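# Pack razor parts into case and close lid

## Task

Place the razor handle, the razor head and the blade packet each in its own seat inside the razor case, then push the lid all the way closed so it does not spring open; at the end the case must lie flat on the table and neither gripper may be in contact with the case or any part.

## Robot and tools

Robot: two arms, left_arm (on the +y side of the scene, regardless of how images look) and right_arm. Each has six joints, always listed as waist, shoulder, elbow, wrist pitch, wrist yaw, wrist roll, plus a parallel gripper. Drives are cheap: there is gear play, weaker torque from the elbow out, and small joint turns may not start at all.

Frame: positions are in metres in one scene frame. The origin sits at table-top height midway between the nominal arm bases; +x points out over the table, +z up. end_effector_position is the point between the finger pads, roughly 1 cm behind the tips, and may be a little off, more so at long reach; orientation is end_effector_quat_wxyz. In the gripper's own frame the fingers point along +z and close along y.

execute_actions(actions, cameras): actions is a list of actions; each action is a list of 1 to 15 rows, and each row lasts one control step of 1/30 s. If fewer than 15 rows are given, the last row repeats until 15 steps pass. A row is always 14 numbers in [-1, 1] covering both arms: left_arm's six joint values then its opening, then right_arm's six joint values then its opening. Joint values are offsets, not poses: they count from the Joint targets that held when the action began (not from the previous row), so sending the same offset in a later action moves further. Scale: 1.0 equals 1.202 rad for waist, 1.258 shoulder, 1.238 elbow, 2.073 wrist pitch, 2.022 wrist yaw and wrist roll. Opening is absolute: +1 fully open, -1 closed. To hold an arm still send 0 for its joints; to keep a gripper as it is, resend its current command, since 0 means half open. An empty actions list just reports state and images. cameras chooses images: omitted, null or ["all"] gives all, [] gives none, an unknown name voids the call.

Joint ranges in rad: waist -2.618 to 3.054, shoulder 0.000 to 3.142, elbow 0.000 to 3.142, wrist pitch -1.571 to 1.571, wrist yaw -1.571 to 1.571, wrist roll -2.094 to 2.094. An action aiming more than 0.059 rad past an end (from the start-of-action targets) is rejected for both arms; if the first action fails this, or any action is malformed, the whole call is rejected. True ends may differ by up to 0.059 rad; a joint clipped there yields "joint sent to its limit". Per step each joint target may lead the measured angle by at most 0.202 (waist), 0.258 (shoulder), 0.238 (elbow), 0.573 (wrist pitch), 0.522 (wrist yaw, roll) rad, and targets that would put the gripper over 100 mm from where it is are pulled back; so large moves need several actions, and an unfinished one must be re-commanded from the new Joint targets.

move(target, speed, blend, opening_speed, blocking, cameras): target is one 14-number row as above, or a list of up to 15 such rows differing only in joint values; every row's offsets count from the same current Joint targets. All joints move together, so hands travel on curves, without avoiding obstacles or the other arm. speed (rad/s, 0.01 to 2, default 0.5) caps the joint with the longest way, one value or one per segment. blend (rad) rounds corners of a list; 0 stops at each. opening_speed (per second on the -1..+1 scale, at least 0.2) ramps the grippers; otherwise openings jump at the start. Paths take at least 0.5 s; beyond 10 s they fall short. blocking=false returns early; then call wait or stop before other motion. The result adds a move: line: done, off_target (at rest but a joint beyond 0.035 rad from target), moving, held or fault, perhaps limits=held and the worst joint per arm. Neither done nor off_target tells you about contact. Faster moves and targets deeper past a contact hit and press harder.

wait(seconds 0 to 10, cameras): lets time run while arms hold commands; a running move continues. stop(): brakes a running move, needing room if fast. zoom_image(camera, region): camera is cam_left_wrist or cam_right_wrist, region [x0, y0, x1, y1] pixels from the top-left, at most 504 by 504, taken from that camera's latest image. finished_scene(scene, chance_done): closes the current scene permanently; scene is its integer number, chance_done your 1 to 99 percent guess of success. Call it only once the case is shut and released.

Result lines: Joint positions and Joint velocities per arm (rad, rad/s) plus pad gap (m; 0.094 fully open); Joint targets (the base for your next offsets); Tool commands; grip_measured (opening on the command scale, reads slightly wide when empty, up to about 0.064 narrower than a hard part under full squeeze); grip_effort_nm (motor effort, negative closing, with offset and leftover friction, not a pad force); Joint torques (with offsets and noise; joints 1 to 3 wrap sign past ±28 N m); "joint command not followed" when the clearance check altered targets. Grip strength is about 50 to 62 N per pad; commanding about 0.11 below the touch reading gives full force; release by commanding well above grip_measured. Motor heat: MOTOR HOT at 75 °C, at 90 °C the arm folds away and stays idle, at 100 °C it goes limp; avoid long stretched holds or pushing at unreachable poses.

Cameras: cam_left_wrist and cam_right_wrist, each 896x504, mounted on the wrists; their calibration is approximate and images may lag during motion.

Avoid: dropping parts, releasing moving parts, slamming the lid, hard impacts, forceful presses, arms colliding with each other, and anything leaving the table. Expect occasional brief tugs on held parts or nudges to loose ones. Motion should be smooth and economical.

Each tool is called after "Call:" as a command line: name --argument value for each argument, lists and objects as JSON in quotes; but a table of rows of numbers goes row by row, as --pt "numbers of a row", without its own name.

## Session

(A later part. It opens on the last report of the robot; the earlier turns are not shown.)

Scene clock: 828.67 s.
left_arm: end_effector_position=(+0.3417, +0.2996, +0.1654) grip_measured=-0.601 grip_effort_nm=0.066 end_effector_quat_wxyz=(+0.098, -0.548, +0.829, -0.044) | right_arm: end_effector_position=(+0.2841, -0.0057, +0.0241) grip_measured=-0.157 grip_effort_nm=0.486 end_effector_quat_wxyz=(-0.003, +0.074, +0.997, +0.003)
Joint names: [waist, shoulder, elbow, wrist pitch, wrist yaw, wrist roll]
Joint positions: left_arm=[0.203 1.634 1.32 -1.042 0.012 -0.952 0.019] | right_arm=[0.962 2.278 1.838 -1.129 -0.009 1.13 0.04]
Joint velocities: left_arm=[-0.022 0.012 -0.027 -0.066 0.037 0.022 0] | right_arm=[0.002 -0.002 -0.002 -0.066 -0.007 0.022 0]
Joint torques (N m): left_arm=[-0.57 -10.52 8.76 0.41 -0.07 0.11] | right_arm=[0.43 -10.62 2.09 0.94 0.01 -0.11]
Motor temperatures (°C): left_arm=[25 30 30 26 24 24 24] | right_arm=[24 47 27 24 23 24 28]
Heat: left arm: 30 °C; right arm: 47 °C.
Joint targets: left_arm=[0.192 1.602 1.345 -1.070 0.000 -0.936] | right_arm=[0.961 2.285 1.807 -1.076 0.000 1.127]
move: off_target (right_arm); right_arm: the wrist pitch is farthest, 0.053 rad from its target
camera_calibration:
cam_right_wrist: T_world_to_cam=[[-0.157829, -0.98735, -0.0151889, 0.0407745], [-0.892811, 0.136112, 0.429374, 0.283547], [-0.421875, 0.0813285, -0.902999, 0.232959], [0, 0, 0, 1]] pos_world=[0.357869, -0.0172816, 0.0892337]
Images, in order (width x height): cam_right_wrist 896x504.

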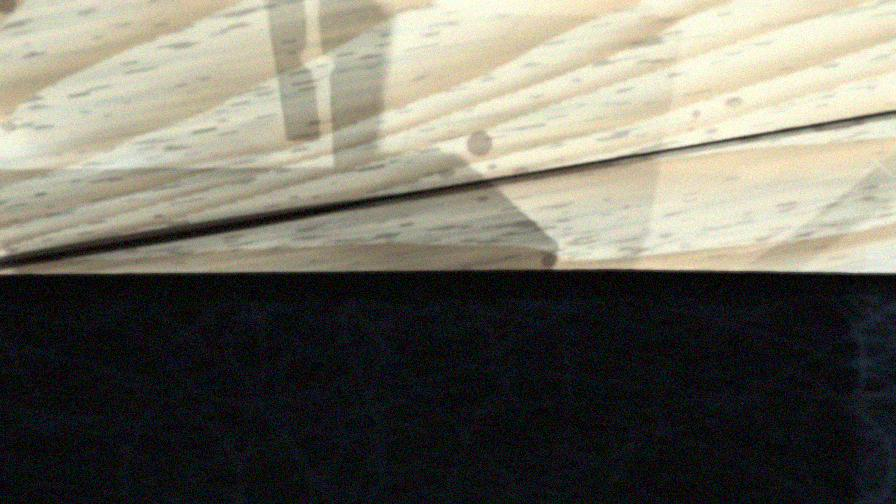

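Call:
move --target '[0,0,0,0,0,0,-0.6,0,0,0,0,0,0,-0.167]' --cameras '[]'

Call:
move --target '[0,0,0,0,0,0,-0.6,0,0,0.085,-0.05,0,0,-0.167]' --cameras '["cam_right_wrist"]' --speed 0.15

Scene clock: 833.70 s.
left_arm: end_effector_position=(+0.3417, +0.2996, +0.1654) grip_measured=-0.601 grip_effort_nm=0.061 end_effector_quat_wxyz=(+0.098, -0.548, +0.829, -0.044) | right_arm: end_effector_position=(+0.2841, -0.0057, +0.0241) grip_measured=-0.166 grip_effort_nm=-0.022 end_effector_quat_wxyz=(-0.003, +0.074, +0.997, +0.003)
Joint names: [waist, shoulder, elbow, wrist pitch, wrist yaw, wrist roll]
Joint positions: left_arm=[0.203 1.634 1.32 -1.042 0.012 -0.952 0.019] | right_arm=[0.962 2.278 1.838 -1.129 -0.009 1.13 0.039]
Joint velocities: left_arm=[0.007 0.017 -0.002 0.125 0.007 -0.022 0.001] | right_arm=[0.002 0.002 0.012 -0.007 0.007 -0.037 0]
Joint torques (N m): left_arm=[-0.54 -10.48 8.8 0.43 -0.09 0.11] | right_arm=[0.49 -10.62 2.03 0.94 0.02 -0.11]
Motor temperatures (°C): left_arm=[25 30 30 26 24 24 24] | right_arm=[24 47 27 24 23 24 28]
Heat: left arm: 30 °C; right arm: 47 °C.
Joint targets: left_arm=[0.192 1.602 1.345 -1.070 0.000 -0.936] | right_arm=[0.961 2.285 1.807 -1.076 0.000 1.127]
move: off_target (right_arm); right_arm: the wrist pitch is farthest, 0.053 rad from its target
No camera images: "cameras" was empty.

Scene clock: 834.93 s.
left_arm: end_effector_position=(+0.3417, +0.2996, +0.1654) grip_measured=-0.601 grip_effort_nm=0.066 end_effector_quat_wxyz=(+0.098, -0.548, +0.829, -0.044) | right_arm: end_effector_position=(+0.2847, -0.0047, +0.0301) grip_measured=-0.167 grip_effort_nm=-0.017 end_effector_quat_wxyz=(-0.003, +0.074, +0.997, +0.003)
Joint names: [waist, shoulder, elbow, wrist pitch, wrist yaw, wrist roll]
Joint positions: left_arm=[0.203 1.634 1.32 -1.042 0.012 -0.952 0.019] | right_arm=[0.962 2.278 1.863 -1.153 -0.009 1.13 0.039]
Joint velocities: left_arm=[0.017 -0.012 0.002 -0.022 0.022 -0.037 0] | right_arm=[-0.002 -0.012 -0.012 -0.022 0.007 -0.007 0]
Joint torques (N m): left_arm=[-0.51 -10.45 8.85 0.41 -0.09 0.11] | right_arm=[0.46 -10.61 9.25 0.17 0.01 -0.11]
Motor temperatures (°C): left_arm=[25 30 30 26 24 24 24] | right_arm=[24 47 27 24 23 24 27]
Heat: left arm: 30 °C; right arm: 47 °C.
Joint targets: left_arm=[0.192 1.602 1.345 -1.070 0.000 -0.936] | right_arm=[0.961 2.285 1.913 -1.180 0.000 1.127]
move: off_target (right_arm); right_arm: the elbow is farthest, 0.049 rad from its target
camera_calibration:
cam_right_wrist: T_world_to_cam=[[-0.157829, -0.98735, -0.0151889, 0.0419136], [-0.892811, 0.136112, 0.429374, 0.281377], [-0.421875, 0.0813285, -0.902999, 0.238644], [0, 0, 0, 1]] pos_world=[0.35851, -0.0163239, 0.0953162]
Images, in order (width x height): cam_right_wrist 896x504.

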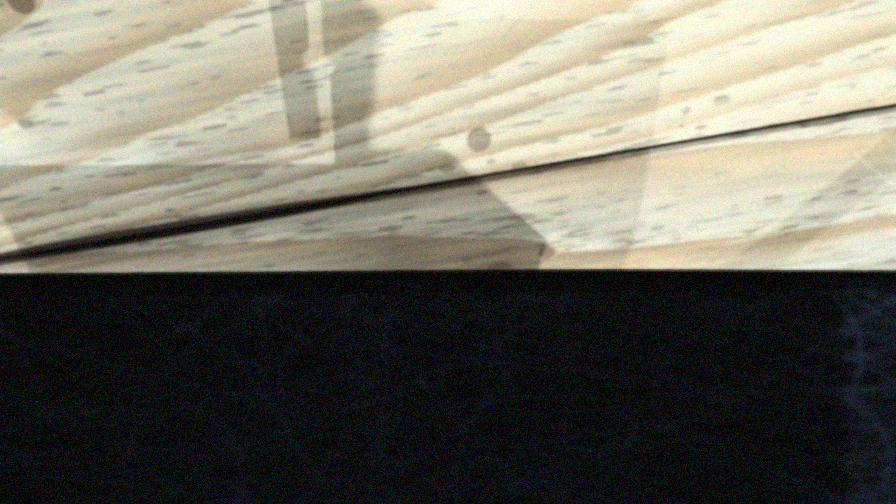

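Call:
move --target '[0,0,0,0,0,0,-0.6,0,0,-0.05,0.03,0,0,-0.185]' --cameras '["cam_right_wrist"]' --speed 0.15

Call:
move --target '[0,0,0,0,0,0,-0.6,0,0,0.09,-0.05,0,0,-0.185]' --cameras '["cam_right_wrist"]' --speed 0.15

Scene clock: 847.87 s.
left_arm: end_effector_position=(+0.3417, +0.2996, +0.1654) grip_measured=-0.601 grip_effort_nm=0.066 end_effector_quat_wxyz=(+0.098, -0.548, +0.829, -0.044) | right_arm: end_effector_position=(+0.2837, -0.0062, +0.0286) grip_measured=-0.178 grip_effort_nm=-0.344 end_effector_quat_wxyz=(-0.005, +0.074, +0.997, +0.001)
Joint names: [waist, shoulder, elbow, wrist pitch, wrist yaw, wrist roll]
Joint positions: left_arm=[0.203 1.634 1.32 -1.042 0.012 -0.952 0.019] | right_arm=[0.962 2.278 1.857 -1.153 -0.009 1.13 0.039]
Joint velocities: left_arm=[0.022 0.002 0.012 -0.051 -0.066 0.022 0.001] | right_arm=[-0.002 0.012 0.002 0.022 0.022 -0.037 0.001]
Joint torques (N m): left_arm=[-0.44 -10.48 8.75 0.41 -0.06 0.11] | right_arm=[0.44 -10.8 4.23 0.77 0 -0.11]
Motor temperatures (°C): left_arm=[25 30 30 26 24 24 24] | right_arm=[24 47 28 24 23 24 27]
Heat: left arm: 30 °C; right arm: 47 °C.
Joint targets: left_arm=[0.192 1.602 1.345 -1.070 0.000 -0.936] | right_arm=[0.961 2.285 1.851 -1.118 0.000 1.127]
move: done
camera_calibration:
cam_right_wrist: T_world_to_cam=[[-0.157871, -0.987413, -0.00961495, 0.040108], [-0.891342, 0.138307, 0.431719, 0.28087], [-0.424955, 0.0767262, -0.901957, 0.237786], [0, 0, 0, 1]] pos_world=[0.357731, -0.0174876, 0.0936013]
Images, in order (width x height): cam_right_wrist 896x504.

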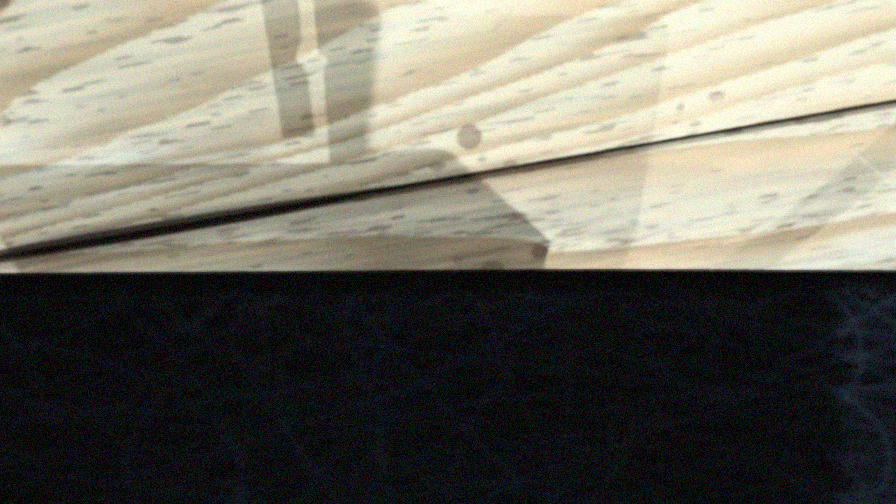

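Scene clock: 849.20 s.
left_arm: end_effector_position=(+0.3417, +0.2996, +0.1654) grip_measured=-0.601 grip_effort_nm=0.061 end_effector_quat_wxyz=(+0.098, -0.548, +0.829, -0.044) | right_arm: end_effector_position=(+0.2868, -0.0015, +0.0408) grip_measured=-0.178 grip_effort_nm=-0.349 end_effector_quat_wxyz=(-0.002, +0.074, +0.997, +0.005)
Joint names: [waist, shoulder, elbow, wrist pitch, wrist yaw, wrist roll]
Joint positions: left_arm=[0.203 1.634 1.32 -1.042 0.012 -0.952 0.019] | right_arm=[0.962 2.283 1.914 -1.195 -0.009 1.13 0.039]
Joint velocities: left_arm=[-0.017 0.012 -0.032 -0.095 -0.007 -0.022 0] | right_arm=[-0.007 0.017 -0.012 0.051 0.066 -0.051 0]
Joint torques (N m): left_arm=[-0.55 -10.47 8.77 0.43 -0.08 0.12] | right_arm=[0.46 -11.02 9.21 0.27 0.01 -0.11]
Motor temperatures (°C): left_arm=[25 30 30 26 24 24 24] | right_arm=[24 47 28 24 23 24 27]
Heat: left arm: 30 °C; right arm: 47 °C.
Joint targets: left_arm=[0.192 1.602 1.345 -1.070 0.000 -0.936] | right_arm=[0.961 2.285 1.962 -1.222 0.000 1.127]
move: off_target (right_arm); right_arm: the elbow is farthest, 0.049 rad from its target
camera_calibration:
cam_right_wrist: T_world_to_cam=[[-0.157785, -0.987284, -0.019369, 0.0457063], [-0.893907, 0.134473, 0.427606, 0.278638], [-0.419563, 0.0847837, -0.903758, 0.248305], [0, 0, 0, 1]] pos_world=[0.360468, -0.0133964, 0.106146]
Images, in order (width x height): cam_right_wrist 896x504.

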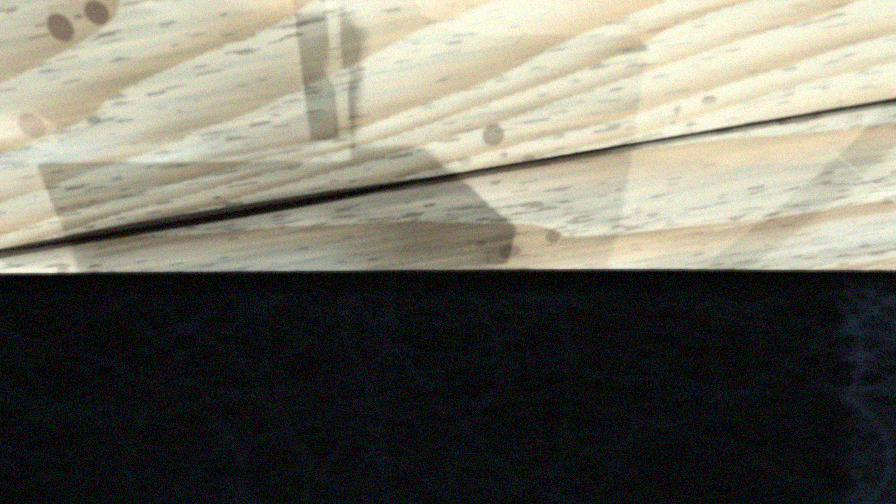

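Call:
move --target '[0,0,0,0,0,0,-0.6,0,0,-0.085,0.045,0,0,-0.185]' --speed 0.1

Scene clock: 885.87 s.
left_arm: end_effector_position=(+0.3417, +0.2996, +0.1654) grip_measured=-0.601 grip_effort_nm=0.061 end_effector_quat_wxyz=(+0.098, -0.548, +0.829, -0.044) | right_arm: end_effector_position=(+0.2823, -0.0082, +0.0282) grip_measured=-0.178 grip_effort_nm=-0.349 end_effector_quat_wxyz=(-0.008, +0.075, +0.997, -0.005)
Joint names: [waist, shoulder, elbow, wrist pitch, wrist yaw, wrist roll]
Joint positions: left_arm=[0.203 1.634 1.32 -1.042 0.012 -0.952 0.019] | right_arm=[0.962 2.283 1.863 -1.169 -0.009 1.13 0.039]
Joint velocities: left_arm=[0.017 -0.012 0.002 -0.066 0.037 0.007 0] | right_arm=[-0.012 -0.002 -0.002 -0.037 -0.022 -0.007 0.001]
Joint torques (N m): left_arm=[-0.49 -10.41 8.76 0.42 -0.09 0.12] | right_arm=[0.47 -10.95 4.07 0.83 0 -0.11]
Motor temperatures (°C): left_arm=[25 30 30 26 24 24 24] | right_arm=[24 42 28 24 23 24 27]
Heat: left arm: 30 °C; right arm: 42 °C.
Joint targets: left_arm=[0.192 1.602 1.345 -1.070 0.000 -0.936] | right_arm=[0.961 2.285 1.857 -1.128 0.000 1.127]
move: off_target (right_arm); right_arm: the wrist pitch is farthest, 0.040 rad from its target
camera_calibration:
cam_left_wrist: T_world_to_cam=[[0.883105, -0.426144, 0.196281, -0.205508], [-0.46863, -0.821333, 0.325265, 0.387176], [0.0226026, -0.379227, -0.925028, 0.350483], [0, 0, 0, 1]] pos_world=[0.355006, 0.363337, 0.238609]
cam_right_wrist: T_world_to_cam=[[-0.157897, -0.987451, 0.00292741, 0.0375396], [-0.888007, 0.143291, 0.436934, 0.279053], [-0.43187, 0.0663909, -0.899489, 0.238827], [0, 0, 0, 1]] pos_world=[0.356871, -0.0187732, 0.0927845]

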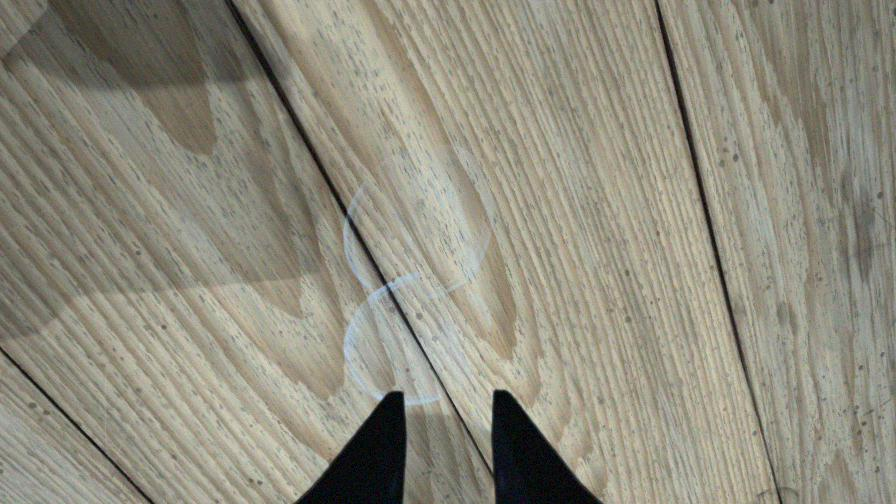

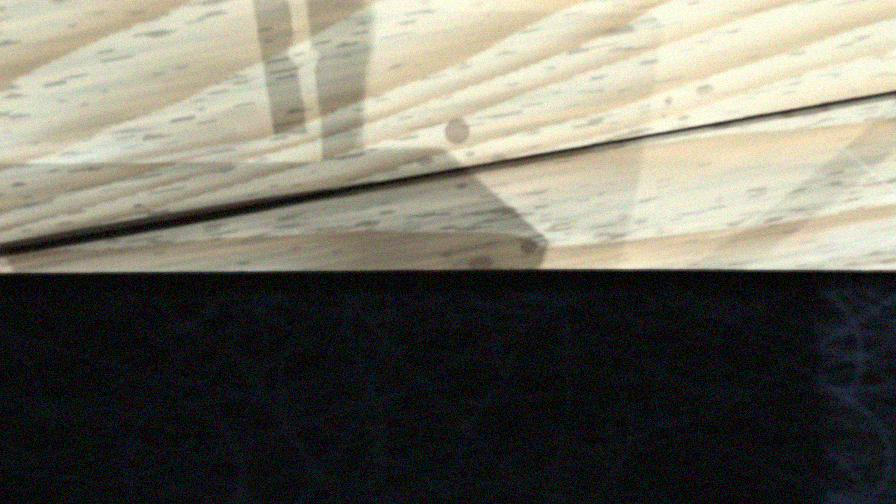

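Call:
move --target '[0,0,0,0,0.3,0,-0.6,0,0,0,0,0,0,-0.185]' --speed 0.6

Scene clock: 909.17 s.
left_arm: end_effector_position=(+0.3563, +0.2055, +0.1935) grip_measured=-0.601 grip_effort_nm=0.061 end_effector_quat_wxyz=(-0.006, -0.501, +0.812, -0.300) | right_arm: end_effector_position=(+0.2823, -0.0082, +0.0282) grip_measured=-0.178 grip_effort_nm=-0.349 end_effector_quat_wxyz=(-0.008, +0.075, +0.997, -0.005)
Joint names: [waist, shoulder, elbow, wrist pitch, wrist yaw, wrist roll]
Joint positions: left_arm=[0.203 1.634 1.32 -1.042 0.576 -0.952 0.019] | right_arm=[0.962 2.283 1.863 -1.169 -0.009 1.13 0.039]
Joint velocities: left_arm=[-0.012 -0.017 -0.007 -0.007 0.066 -0.022 0] | right_arm=[-0.007 -0.002 0.012 -0.037 0.037 -0.081 -0.001]
Joint torques (N m): left_arm=[-0.49 -10.47 8.76 0.39 0.52 0.12] | right_arm=[0.46 -10.96 4.1 0.77 0.01 -0.11]
Motor temperatures (°C): left_arm=[25 30 30 26 24 24 24] | right_arm=[24 42 28 24 23 24 26]
Heat: left arm: 30 °C; right arm: 42 °C.
Joint targets: left_arm=[0.192 1.602 1.345 -1.070 0.606 -0.936] | right_arm=[0.961 2.285 1.857 -1.128 0.000 1.127]
move: off_target (right_arm); right_arm: the wrist pitch is farthest, 0.041 rad from its target
camera_calibration:
cam_left_wrist: T_world_to_cam=[[0.792906, -0.334295, 0.509458, -0.311369], [-0.607837, -0.492677, 0.622739, 0.232062], [0.0428196, -0.803441, -0.593843, 0.356361], [0, 0, 0, 1]] pos_world=[0.372684, 0.296557, 0.225737]
cam_right_wrist: T_world_to_cam=[[-0.157897, -0.987451, 0.00292741, 0.0375396], [-0.888007, 0.143291, 0.436934, 0.279053], [-0.43187, 0.0663909, -0.899489, 0.238827], [0, 0, 0, 1]] pos_world=[0.356871, -0.0187732, 0.0927845]

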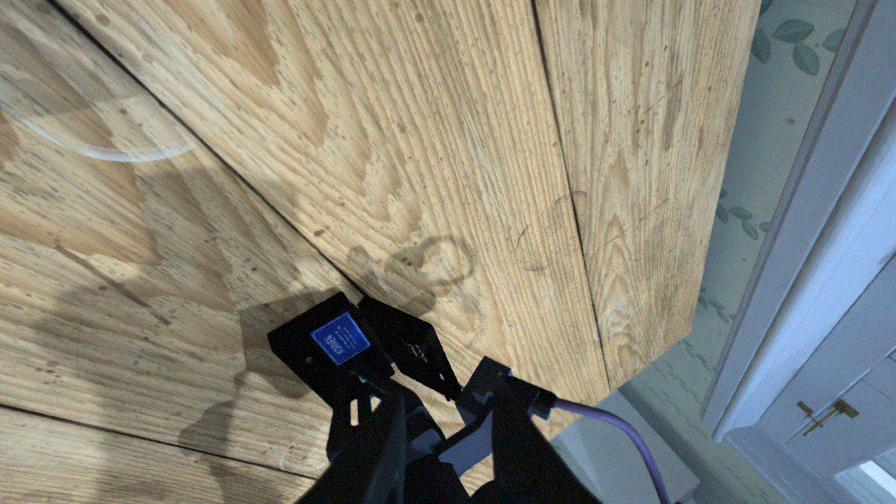

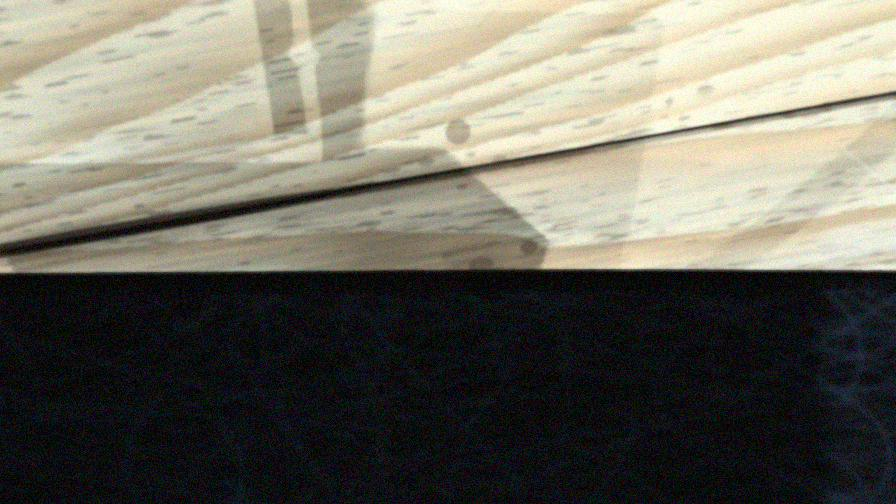

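Excellent view.

Call:
zoom_image --camera "cam_left_wrist" --region '[240, 270, 600, 504]'

Scaled by 1.400 from the camera's 896x504 image, which has a finer 1280x720 frame.

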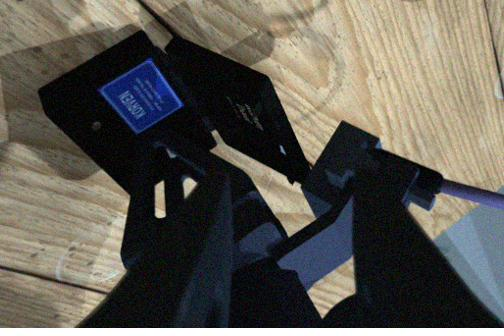

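Call:
move --target '[0,0,0,0,0,0,1,0,0,0,0,0,0,-0.27]' --opening_speed 0.8

Call:
move --target '[0,0,0,0,0,0,1,0,0,0.11,-0.06,0,0,-0.27]' --speed 0.1

Call:
zoom_image --camera "cam_left_wrist" --region '[240, 270, 600, 504]'

Scene clock: 924.67 s.
left_arm: end_effector_position=(+0.3559, +0.2055, +0.1935) grip_measured=+0.999 grip_effort_nm=0.071 end_effector_quat_wxyz=(-0.006, -0.501, +0.812, -0.300) | right_arm: end_effector_position=(+0.2828, -0.0076, +0.0282) grip_measured=-0.200 grip_effort_nm=-1.033 end_effector_quat_wxyz=(-0.007, +0.076, +0.997, -0.004)
Joint names: [waist, shoulder, elbow, wrist pitch, wrist yaw, wrist roll]
Joint positions: left_arm=[0.203 1.634 1.32 -1.044 0.576 -0.952 0.094] | right_arm=[0.962 2.283 1.863 -1.166 -0.009 1.133 0.038]
Joint velocities: left_arm=[-0.027 -0.002 0.007 -0.037 -0.081 -0.022 -0.001] | right_arm=[-0.012 -0.007 -0.007 -0.051 -0.007 -0.037 0]
Joint torques (N m): left_arm=[-0.44 -10.51 8.84 0.39 0.51 0.1] | right_arm=[0.44 -10.95 4.11 0.77 0.01 -0.11]
Motor temperatures (°C): left_arm=[25 30 30 26 24 24 24] | right_arm=[24 41 28 24 23 24 27]
Heat: left arm: 30 °C; right arm: 41 °C.
Joint targets: left_arm=[0.192 1.602 1.345 -1.070 0.606 -0.936] | right_arm=[0.961 2.285 1.857 -1.128 0.000 1.127]
move: off_target (right_arm); right_arm: the wrist pitch is farthest, 0.038 rad from its target
camera_calibration:
cam_left_wrist: T_world_to_cam=[[0.793668, -0.334125, 0.50838, -0.311199], [-0.606904, -0.49247, 0.623812, 0.231294], [0.0419304, -0.803638, -0.59364, 0.356593], [0, 0, 0, 1]] pos_world=[0.37241, 0.296497, 0.225611]
cam_right_wrist: T_world_to_cam=[[-0.160928, -0.986966, 0.000183695, 0.0391706], [-0.888321, 0.144925, 0.435756, 0.279479], [-0.430103, 0.0699621, -0.900065, 0.2385], [0, 0, 0, 1]] pos_world=[0.35715, -0.0185293, 0.0928738]

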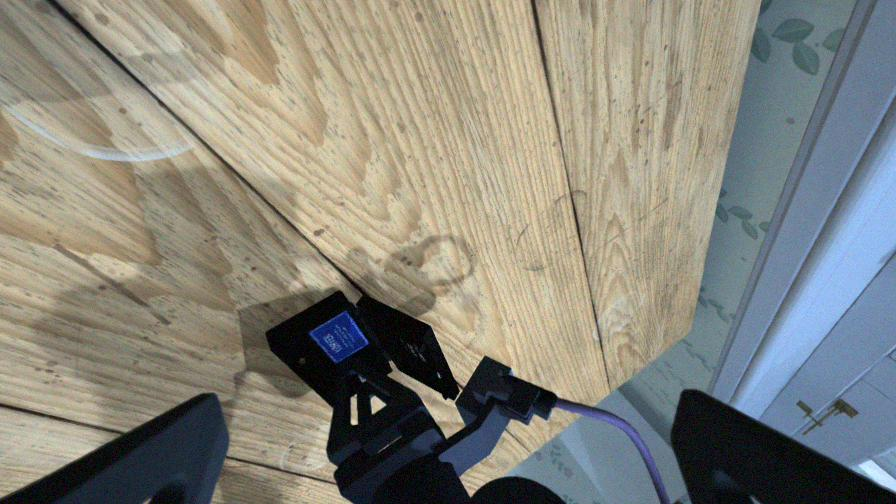

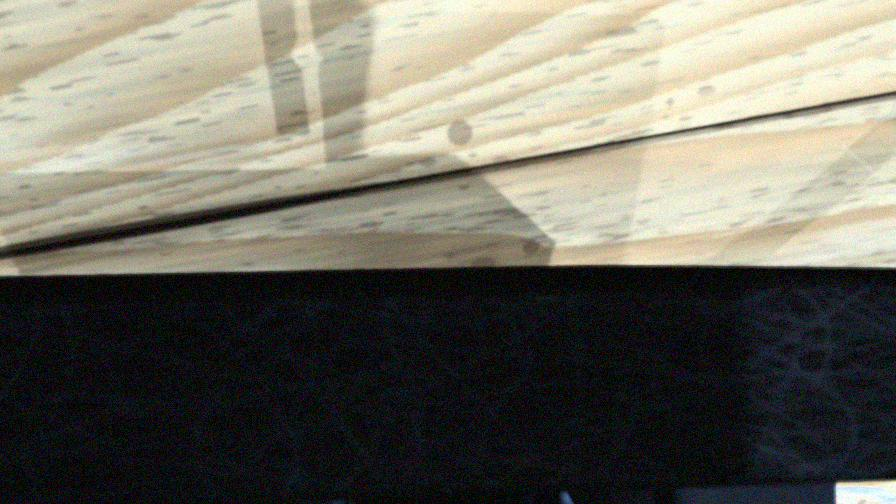

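Scene clock: 926.57 s.
left_arm: end_effector_position=(+0.3559, +0.2055, +0.1935) grip_measured=+0.999 grip_effort_nm=0.071 end_effector_quat_wxyz=(-0.006, -0.501, +0.812, -0.300) | right_arm: end_effector_position=(+0.2890, +0.0005, +0.0497) grip_measured=-0.200 grip_effort_nm=-1.028 end_effector_quat_wxyz=(+0.000, +0.077, +0.997, +0.009)
Joint names: [waist, shoulder, elbow, wrist pitch, wrist yaw, wrist roll]
Joint positions: left_arm=[0.203 1.634 1.32 -1.044 0.576 -0.952 0.094] | right_arm=[0.961 2.283 1.949 -1.222 -0.009 1.133 0.038]
Joint velocities: left_arm=[0.002 0.002 0.007 0.007 0.022 0.022 0] | right_arm=[-0.012 0.002 -0.002 -0.007 0.022 -0.037 0]
Joint torques (N m): left_arm=[-0.44 -10.54 8.73 0.4 0.49 0.1] | right_arm=[0.46 -11.03 8.87 0.15 0.02 -0.11]
Motor temperatures (°C): left_arm=[25 30 30 26 24 24 24] | right_arm=[24 41 28 24 23 24 27]
Heat: left arm: 30 °C; right arm: 41 °C.
Joint targets: left_arm=[0.192 1.602 1.345 -1.070 0.606 -0.936] | right_arm=[0.961 2.285 1.993 -1.253 0.000 1.127]
move: off_target (right_arm); right_arm: the elbow is farthest, 0.044 rad from its target
camera_calibration:
cam_left_wrist: T_world_to_cam=[[0.793668, -0.334125, 0.50838, -0.311199], [-0.606904, -0.49247, 0.623812, 0.231294], [0.0419304, -0.803638, -0.59364, 0.356593], [0, 0, 0, 1]] pos_world=[0.37241, 0.296497, 0.225611]
cam_right_wrist: T_world_to_cam=[[-0.162229, -0.986402, -0.0263286, 0.0498539], [-0.895087, 0.135876, 0.424685, 0.277011], [-0.415333, 0.0924628, -0.904958, 0.255892], [0, 0, 0, 1]] pos_world=[0.362317, -0.0121236, 0.115242]

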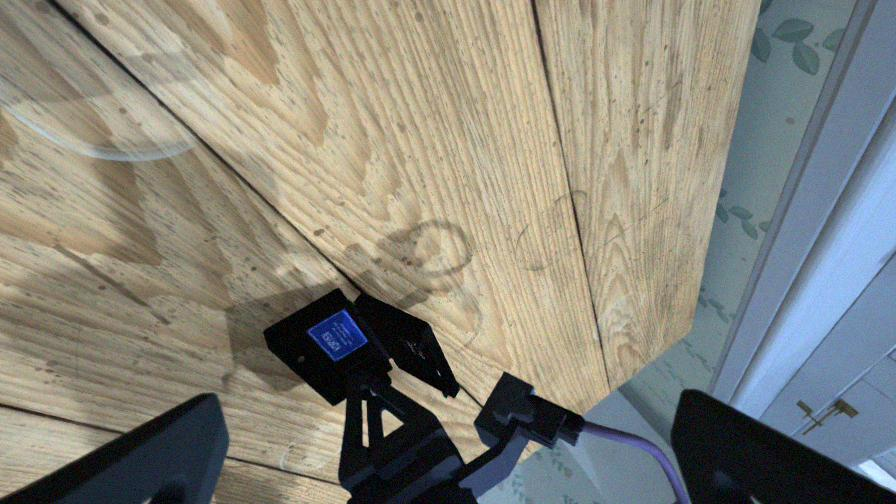

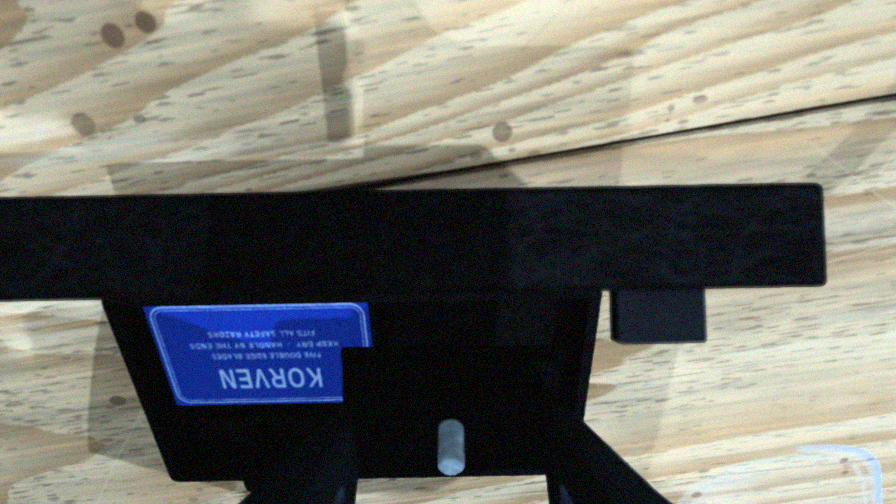

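Scaled by 1.400 from the camera's 896x504 image, which has a finer 1280x720 frame.

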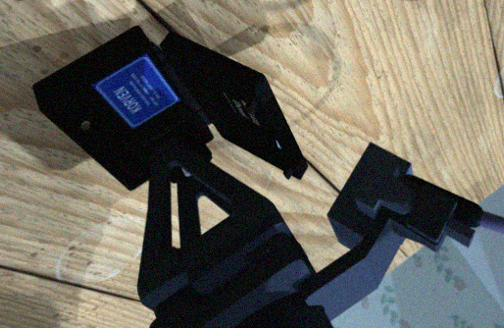

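Call:
zoom_image --camera "cam_right_wrist" --region '[260, 270, 720, 504]'

Call:
zoom_image --camera "cam_left_wrist" --region '[255, 280, 415, 410]'

Scaled by 1.096 from the camera's 896x504 image, which has a finer 1280x720 frame.

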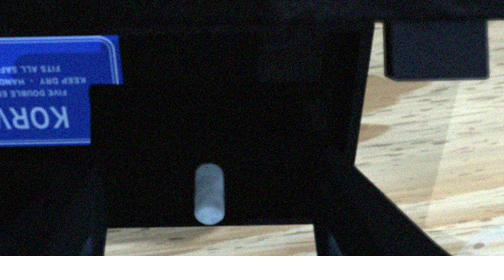

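Scaled by 3.150 from the camera's 896x504 image, which has a finer 1280x720 frame.

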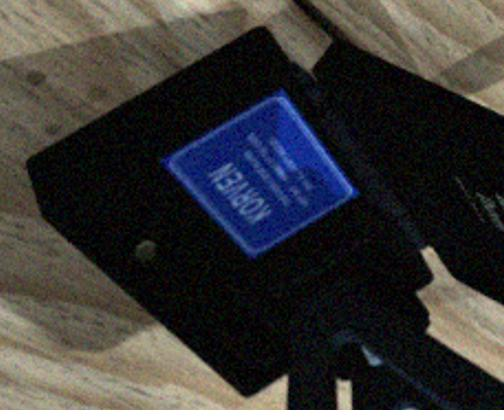

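Call:
zoom_image --camera "cam_right_wrist" --region '[560, 240, 760, 360]'

Call:
zoom_image --camera "cam_left_wrist" --region '[340, 330, 440, 400]'

Scaled by 2.520 from the camera's 896x504 image, which has a finer 1280x720 frame.

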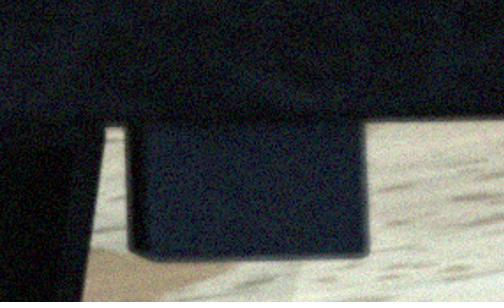

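Scaled by 5.040 from the camera's 896x504 image, which has a finer 1280x720 frame.

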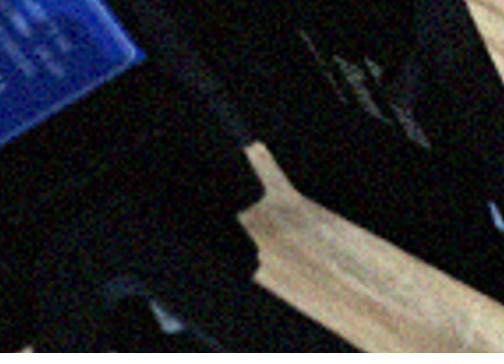

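Call:
move --target '[0,0,0,0,0,0,1,0,0,0.14,-0.13,0,0,-0.27]' --speed 0.2

Call:
zoom_image --camera "cam_left_wrist" --region '[240, 270, 600, 504]'

Scene clock: 954.13 s.
left_arm: end_effector_position=(+0.3559, +0.2055, +0.1935) grip_measured=+0.999 grip_effort_nm=0.066 end_effector_quat_wxyz=(-0.006, -0.501, +0.812, -0.300) | right_arm: end_effector_position=(+0.2752, -0.0201, +0.0943) grip_measured=-0.200 grip_effort_nm=-1.023 end_effector_quat_wxyz=(-0.025, +0.075, +0.996, -0.035)
Joint names: [waist, shoulder, elbow, wrist pitch, wrist yaw, wrist roll]
Joint positions: left_arm=[0.203 1.634 1.32 -1.044 0.576 -0.952 0.094] | right_arm=[0.961 2.283 2.122 -1.497 -0.009 1.13 0.038]
Joint velocities: left_arm=[-0.012 -0.002 0.007 -0.007 -0.037 -0.066 0] | right_arm=[-0.002 0.002 -0.012 -0.081 -0.051 -0.007 0]
Joint torques (N m): left_arm=[-0.54 -10.52 8.7 0.38 0.51 0.11] | right_arm=[0.47 -10.82 8.61 0 0.01 -0.11]
Motor temperatures (°C): left_arm=[25 30 30 26 24 24 24] | right_arm=[24 41 30 24 23 24 28]
Heat: left arm: 30 °C; right arm: 41 °C.
Joint targets: left_arm=[0.192 1.602 1.345 -1.070 0.606 -0.936] | right_arm=[0.961 2.285 2.166 -1.522 0.000 1.127]
move: off_target (right_arm); right_arm: the elbow is farthest, 0.044 rad from its target
camera_calibration:
cam_left_wrist: T_world_to_cam=[[0.793668, -0.334125, 0.50838, -0.311199], [-0.606904, -0.49247, 0.623812, 0.231294], [0.0419304, -0.803638, -0.59364, 0.356593], [0, 0, 0, 1]] pos_world=[0.37241, 0.296497, 0.225611]
cam_right_wrist: T_world_to_cam=[[-0.158093, -0.985244, 0.0655831, 0.018661], [-0.870491, 0.170416, 0.46174, 0.238919], [-0.466103, 0.0159083, -0.884588, 0.302911], [0, 0, 0, 1]] pos_world=[0.352114, -0.0271487, 0.156409]

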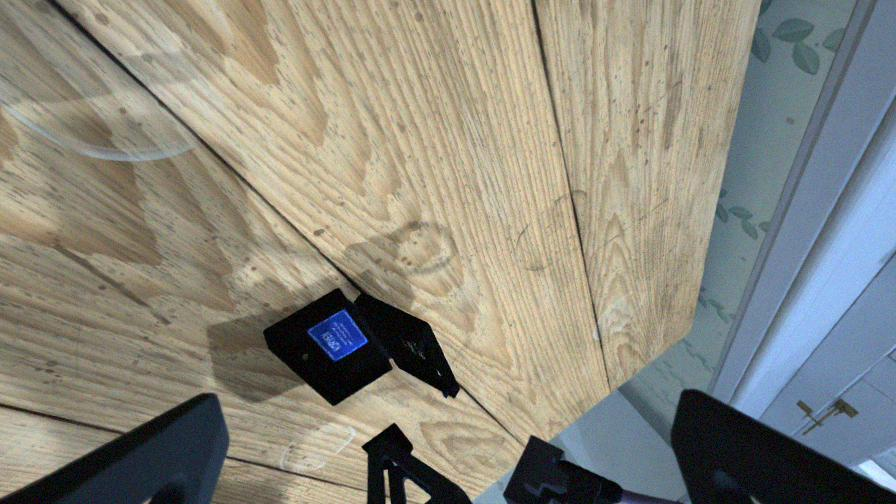

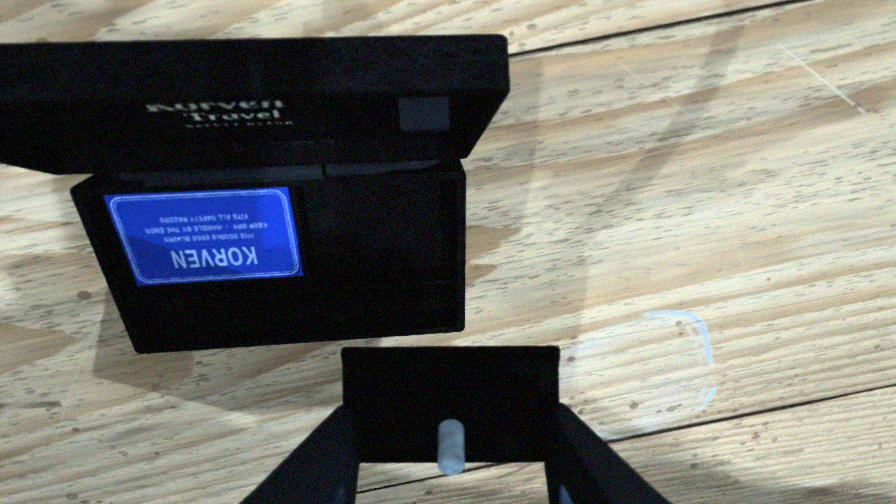

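Scaled by 1.400 from the camera's 896x504 image, which has a finer 1280x720 frame.

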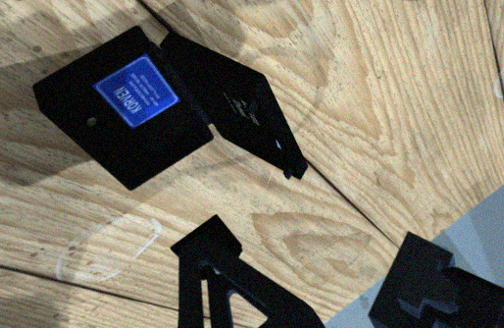

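Call:
move --target '[0,0,0,0,0,0,1,0,-0.0437,-0.2237,0.168,0,0,-0.27]' --speed 0.2

Call:
zoom_image --camera "cam_left_wrist" --region '[240, 270, 440, 430]'

Scene clock: 989.10 s.
left_arm: end_effector_position=(+0.3559, +0.2055, +0.1935) grip_measured=+0.999 grip_effort_nm=0.071 end_effector_quat_wxyz=(-0.006, -0.501, +0.812, -0.300) | right_arm: end_effector_position=(+0.2828, -0.0087, +0.0371) grip_measured=-0.200 grip_effort_nm=-1.028 end_effector_quat_wxyz=(-0.010, +0.075, +0.997, -0.008)
Joint names: [waist, shoulder, elbow, wrist pitch, wrist yaw, wrist roll]
Joint positions: left_arm=[0.203 1.634 1.32 -1.044 0.576 -0.952 0.094] | right_arm=[0.961 2.283 1.898 -1.21 -0.009 1.13 0.038]
Joint velocities: left_arm=[0.017 -0.017 0.012 0.022 0.051 -0.051 0] | right_arm=[-0.017 0.022 -0.002 -0.095 0.022 -0.037 0]
Joint torques (N m): left_arm=[-0.43 -10.56 8.73 0.41 0.5 0.13] | right_arm=[0.4 -15.39 3.9 0.7 0.02 -0.11]
Motor temperatures (°C): left_arm=[25 31 30 26 24 24 24] | right_arm=[24 42 31 24 23 24 28]
Heat: left arm: 31 °C; right arm: 42 °C.
Joint targets: left_arm=[0.192 1.602 1.345 -1.070 0.606 -0.936] | right_arm=[0.961 2.230 1.889 -1.174 0.000 1.127]
move: off_target (right_arm); right_arm: the shoulder is farthest, 0.053 rad from its target
camera_calibration:
cam_left_wrist: T_world_to_cam=[[0.793668, -0.334125, 0.50838, -0.311199], [-0.606904, -0.49247, 0.623812, 0.231294], [0.0419304, -0.803638, -0.59364, 0.356593], [0, 0, 0, 1]] pos_world=[0.37241, 0.296497, 0.225611]
cam_right_wrist: T_world_to_cam=[[-0.159392, -0.987179, 0.00850176, 0.0373738], [-0.886288, 0.146885, 0.439225, 0.275176], [-0.434842, 0.0624739, -0.898337, 0.247769], [0, 0, 0, 1]] pos_world=[0.357582, -0.0190036, 0.101398]

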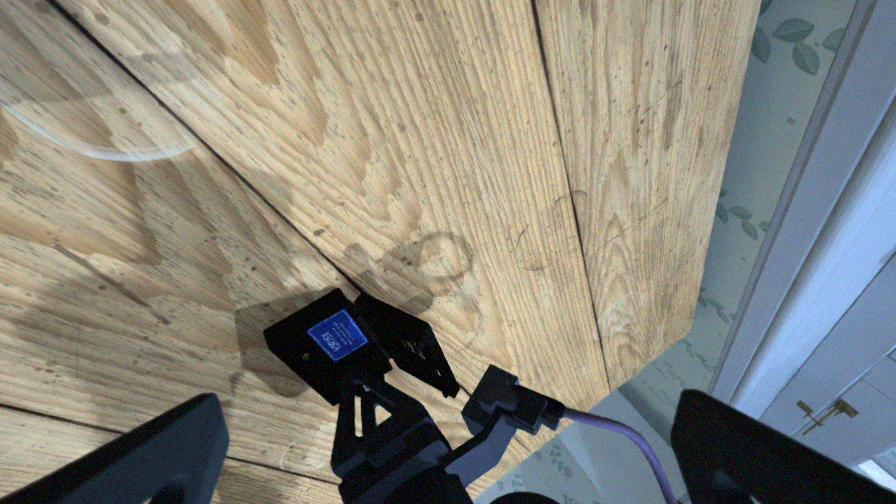

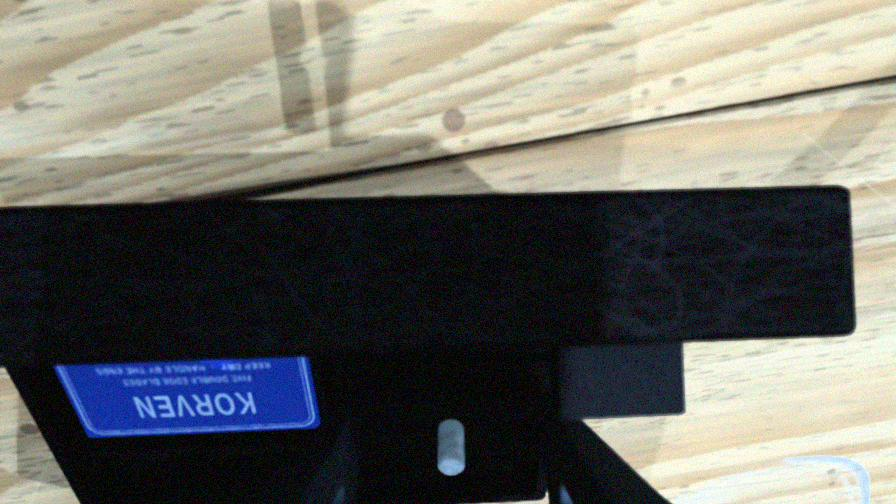

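Scaled by 2.520 from the camera's 896x504 image, which has a finer 1280x720 frame.

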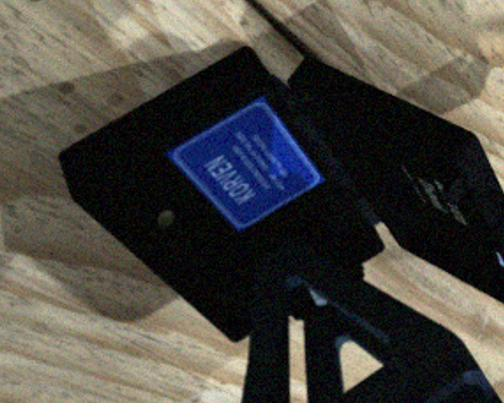

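Call:
zoom_image --camera "cam_right_wrist" --region '[290, 330, 620, 504]'

Scaled by 1.527 from the camera's 896x504 image, which has a finer 1280x720 frame.

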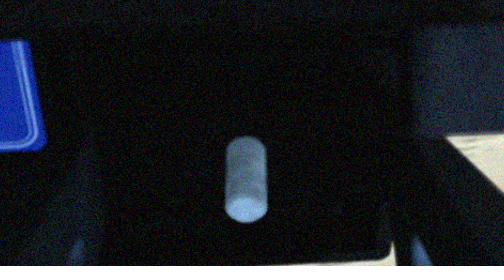

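Call:
move --target '[0,0,0,0,0,0,1,0,0.0572,0.0937,-0.0415,0,0,-0.27]' --speed 0.1

Scene clock: 1020.07 s.
left_arm: end_effector_position=(+0.3559, +0.2055, +0.1935) grip_measured=+0.999 grip_effort_nm=0.061 end_effector_quat_wxyz=(-0.006, -0.501, +0.812, -0.300) | right_arm: end_effector_position=(+0.2895, +0.0012, +0.0495) grip_measured=-0.200 grip_effort_nm=-1.028 end_effector_quat_wxyz=(-0.001, +0.075, +0.997, +0.007)
Joint names: [waist, shoulder, elbow, wrist pitch, wrist yaw, wrist roll]
Joint positions: left_arm=[0.203 1.634 1.32 -1.044 0.576 -0.952 0.094] | right_arm=[0.961 2.29 1.961 -1.23 -0.009 1.13 0.038]
Joint velocities: left_arm=[0.017 0.002 0.012 -0.066 0.007 -0.022 0] | right_arm=[-0.012 0.007 0.002 0.037 -0.007 -0.007 0]
Joint torques (N m): left_arm=[-0.54 -10.45 8.76 0.42 0.55 0.09] | right_arm=[0.44 -10.45 8.91 0.13 0.01 -0.11]
Motor temperatures (°C): left_arm=[25 31 31 26 24 24 24] | right_arm=[24 45 29 24 23 24 28]
Heat: left arm: 31 °C; right arm: 45 °C.
Joint targets: left_arm=[0.192 1.602 1.345 -1.070 0.606 -0.936] | right_arm=[0.961 2.302 2.005 -1.260 0.000 1.127]
move: off_target (right_arm); right_arm: the elbow is farthest, 0.044 rad from its target
camera_calibration:
cam_left_wrist: T_world_to_cam=[[0.793668, -0.334125, 0.50838, -0.311199], [-0.606904, -0.49247, 0.623812, 0.231294], [0.0419304, -0.803638, -0.59364, 0.356593], [0, 0, 0, 1]] pos_world=[0.37241, 0.296497, 0.225611]
cam_right_wrist: T_world_to_cam=[[-0.159244, -0.986958, -0.0235487, 0.0496402], [-0.894795, 0.134213, 0.425828, 0.277286], [-0.417114, 0.0888818, -0.904498, 0.256359], [0, 0, 0, 1]] pos_world=[0.36295, -0.0110083, 0.114969]

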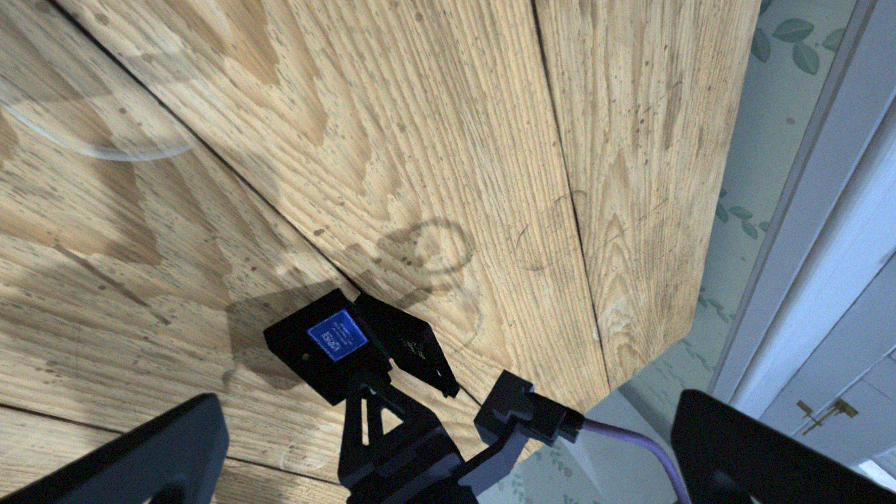

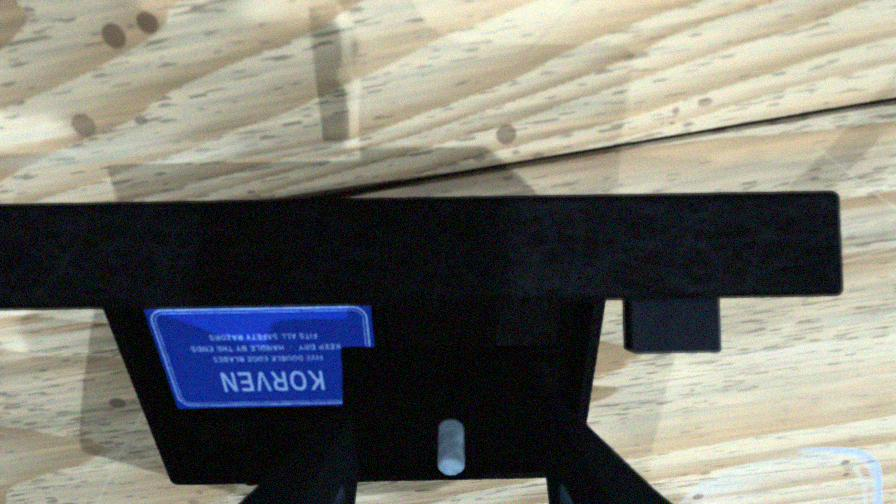

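Call:
zoom_image --camera "cam_left_wrist" --region '[300, 320, 420, 420]'

Call:
zoom_image --camera "cam_right_wrist" --region '[320, 280, 640, 504]'

Scaled by 4.200 from the camera's 896x504 image, which has a finer 1280x720 frame.

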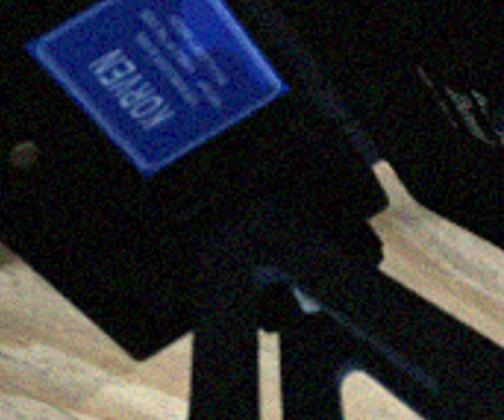

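Scaled by 1.575 from the camera's 896x504 image, which has a finer 1280x720 frame.

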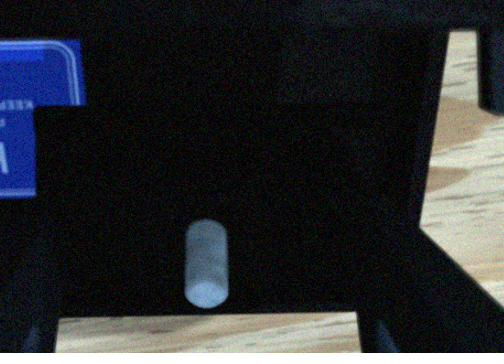

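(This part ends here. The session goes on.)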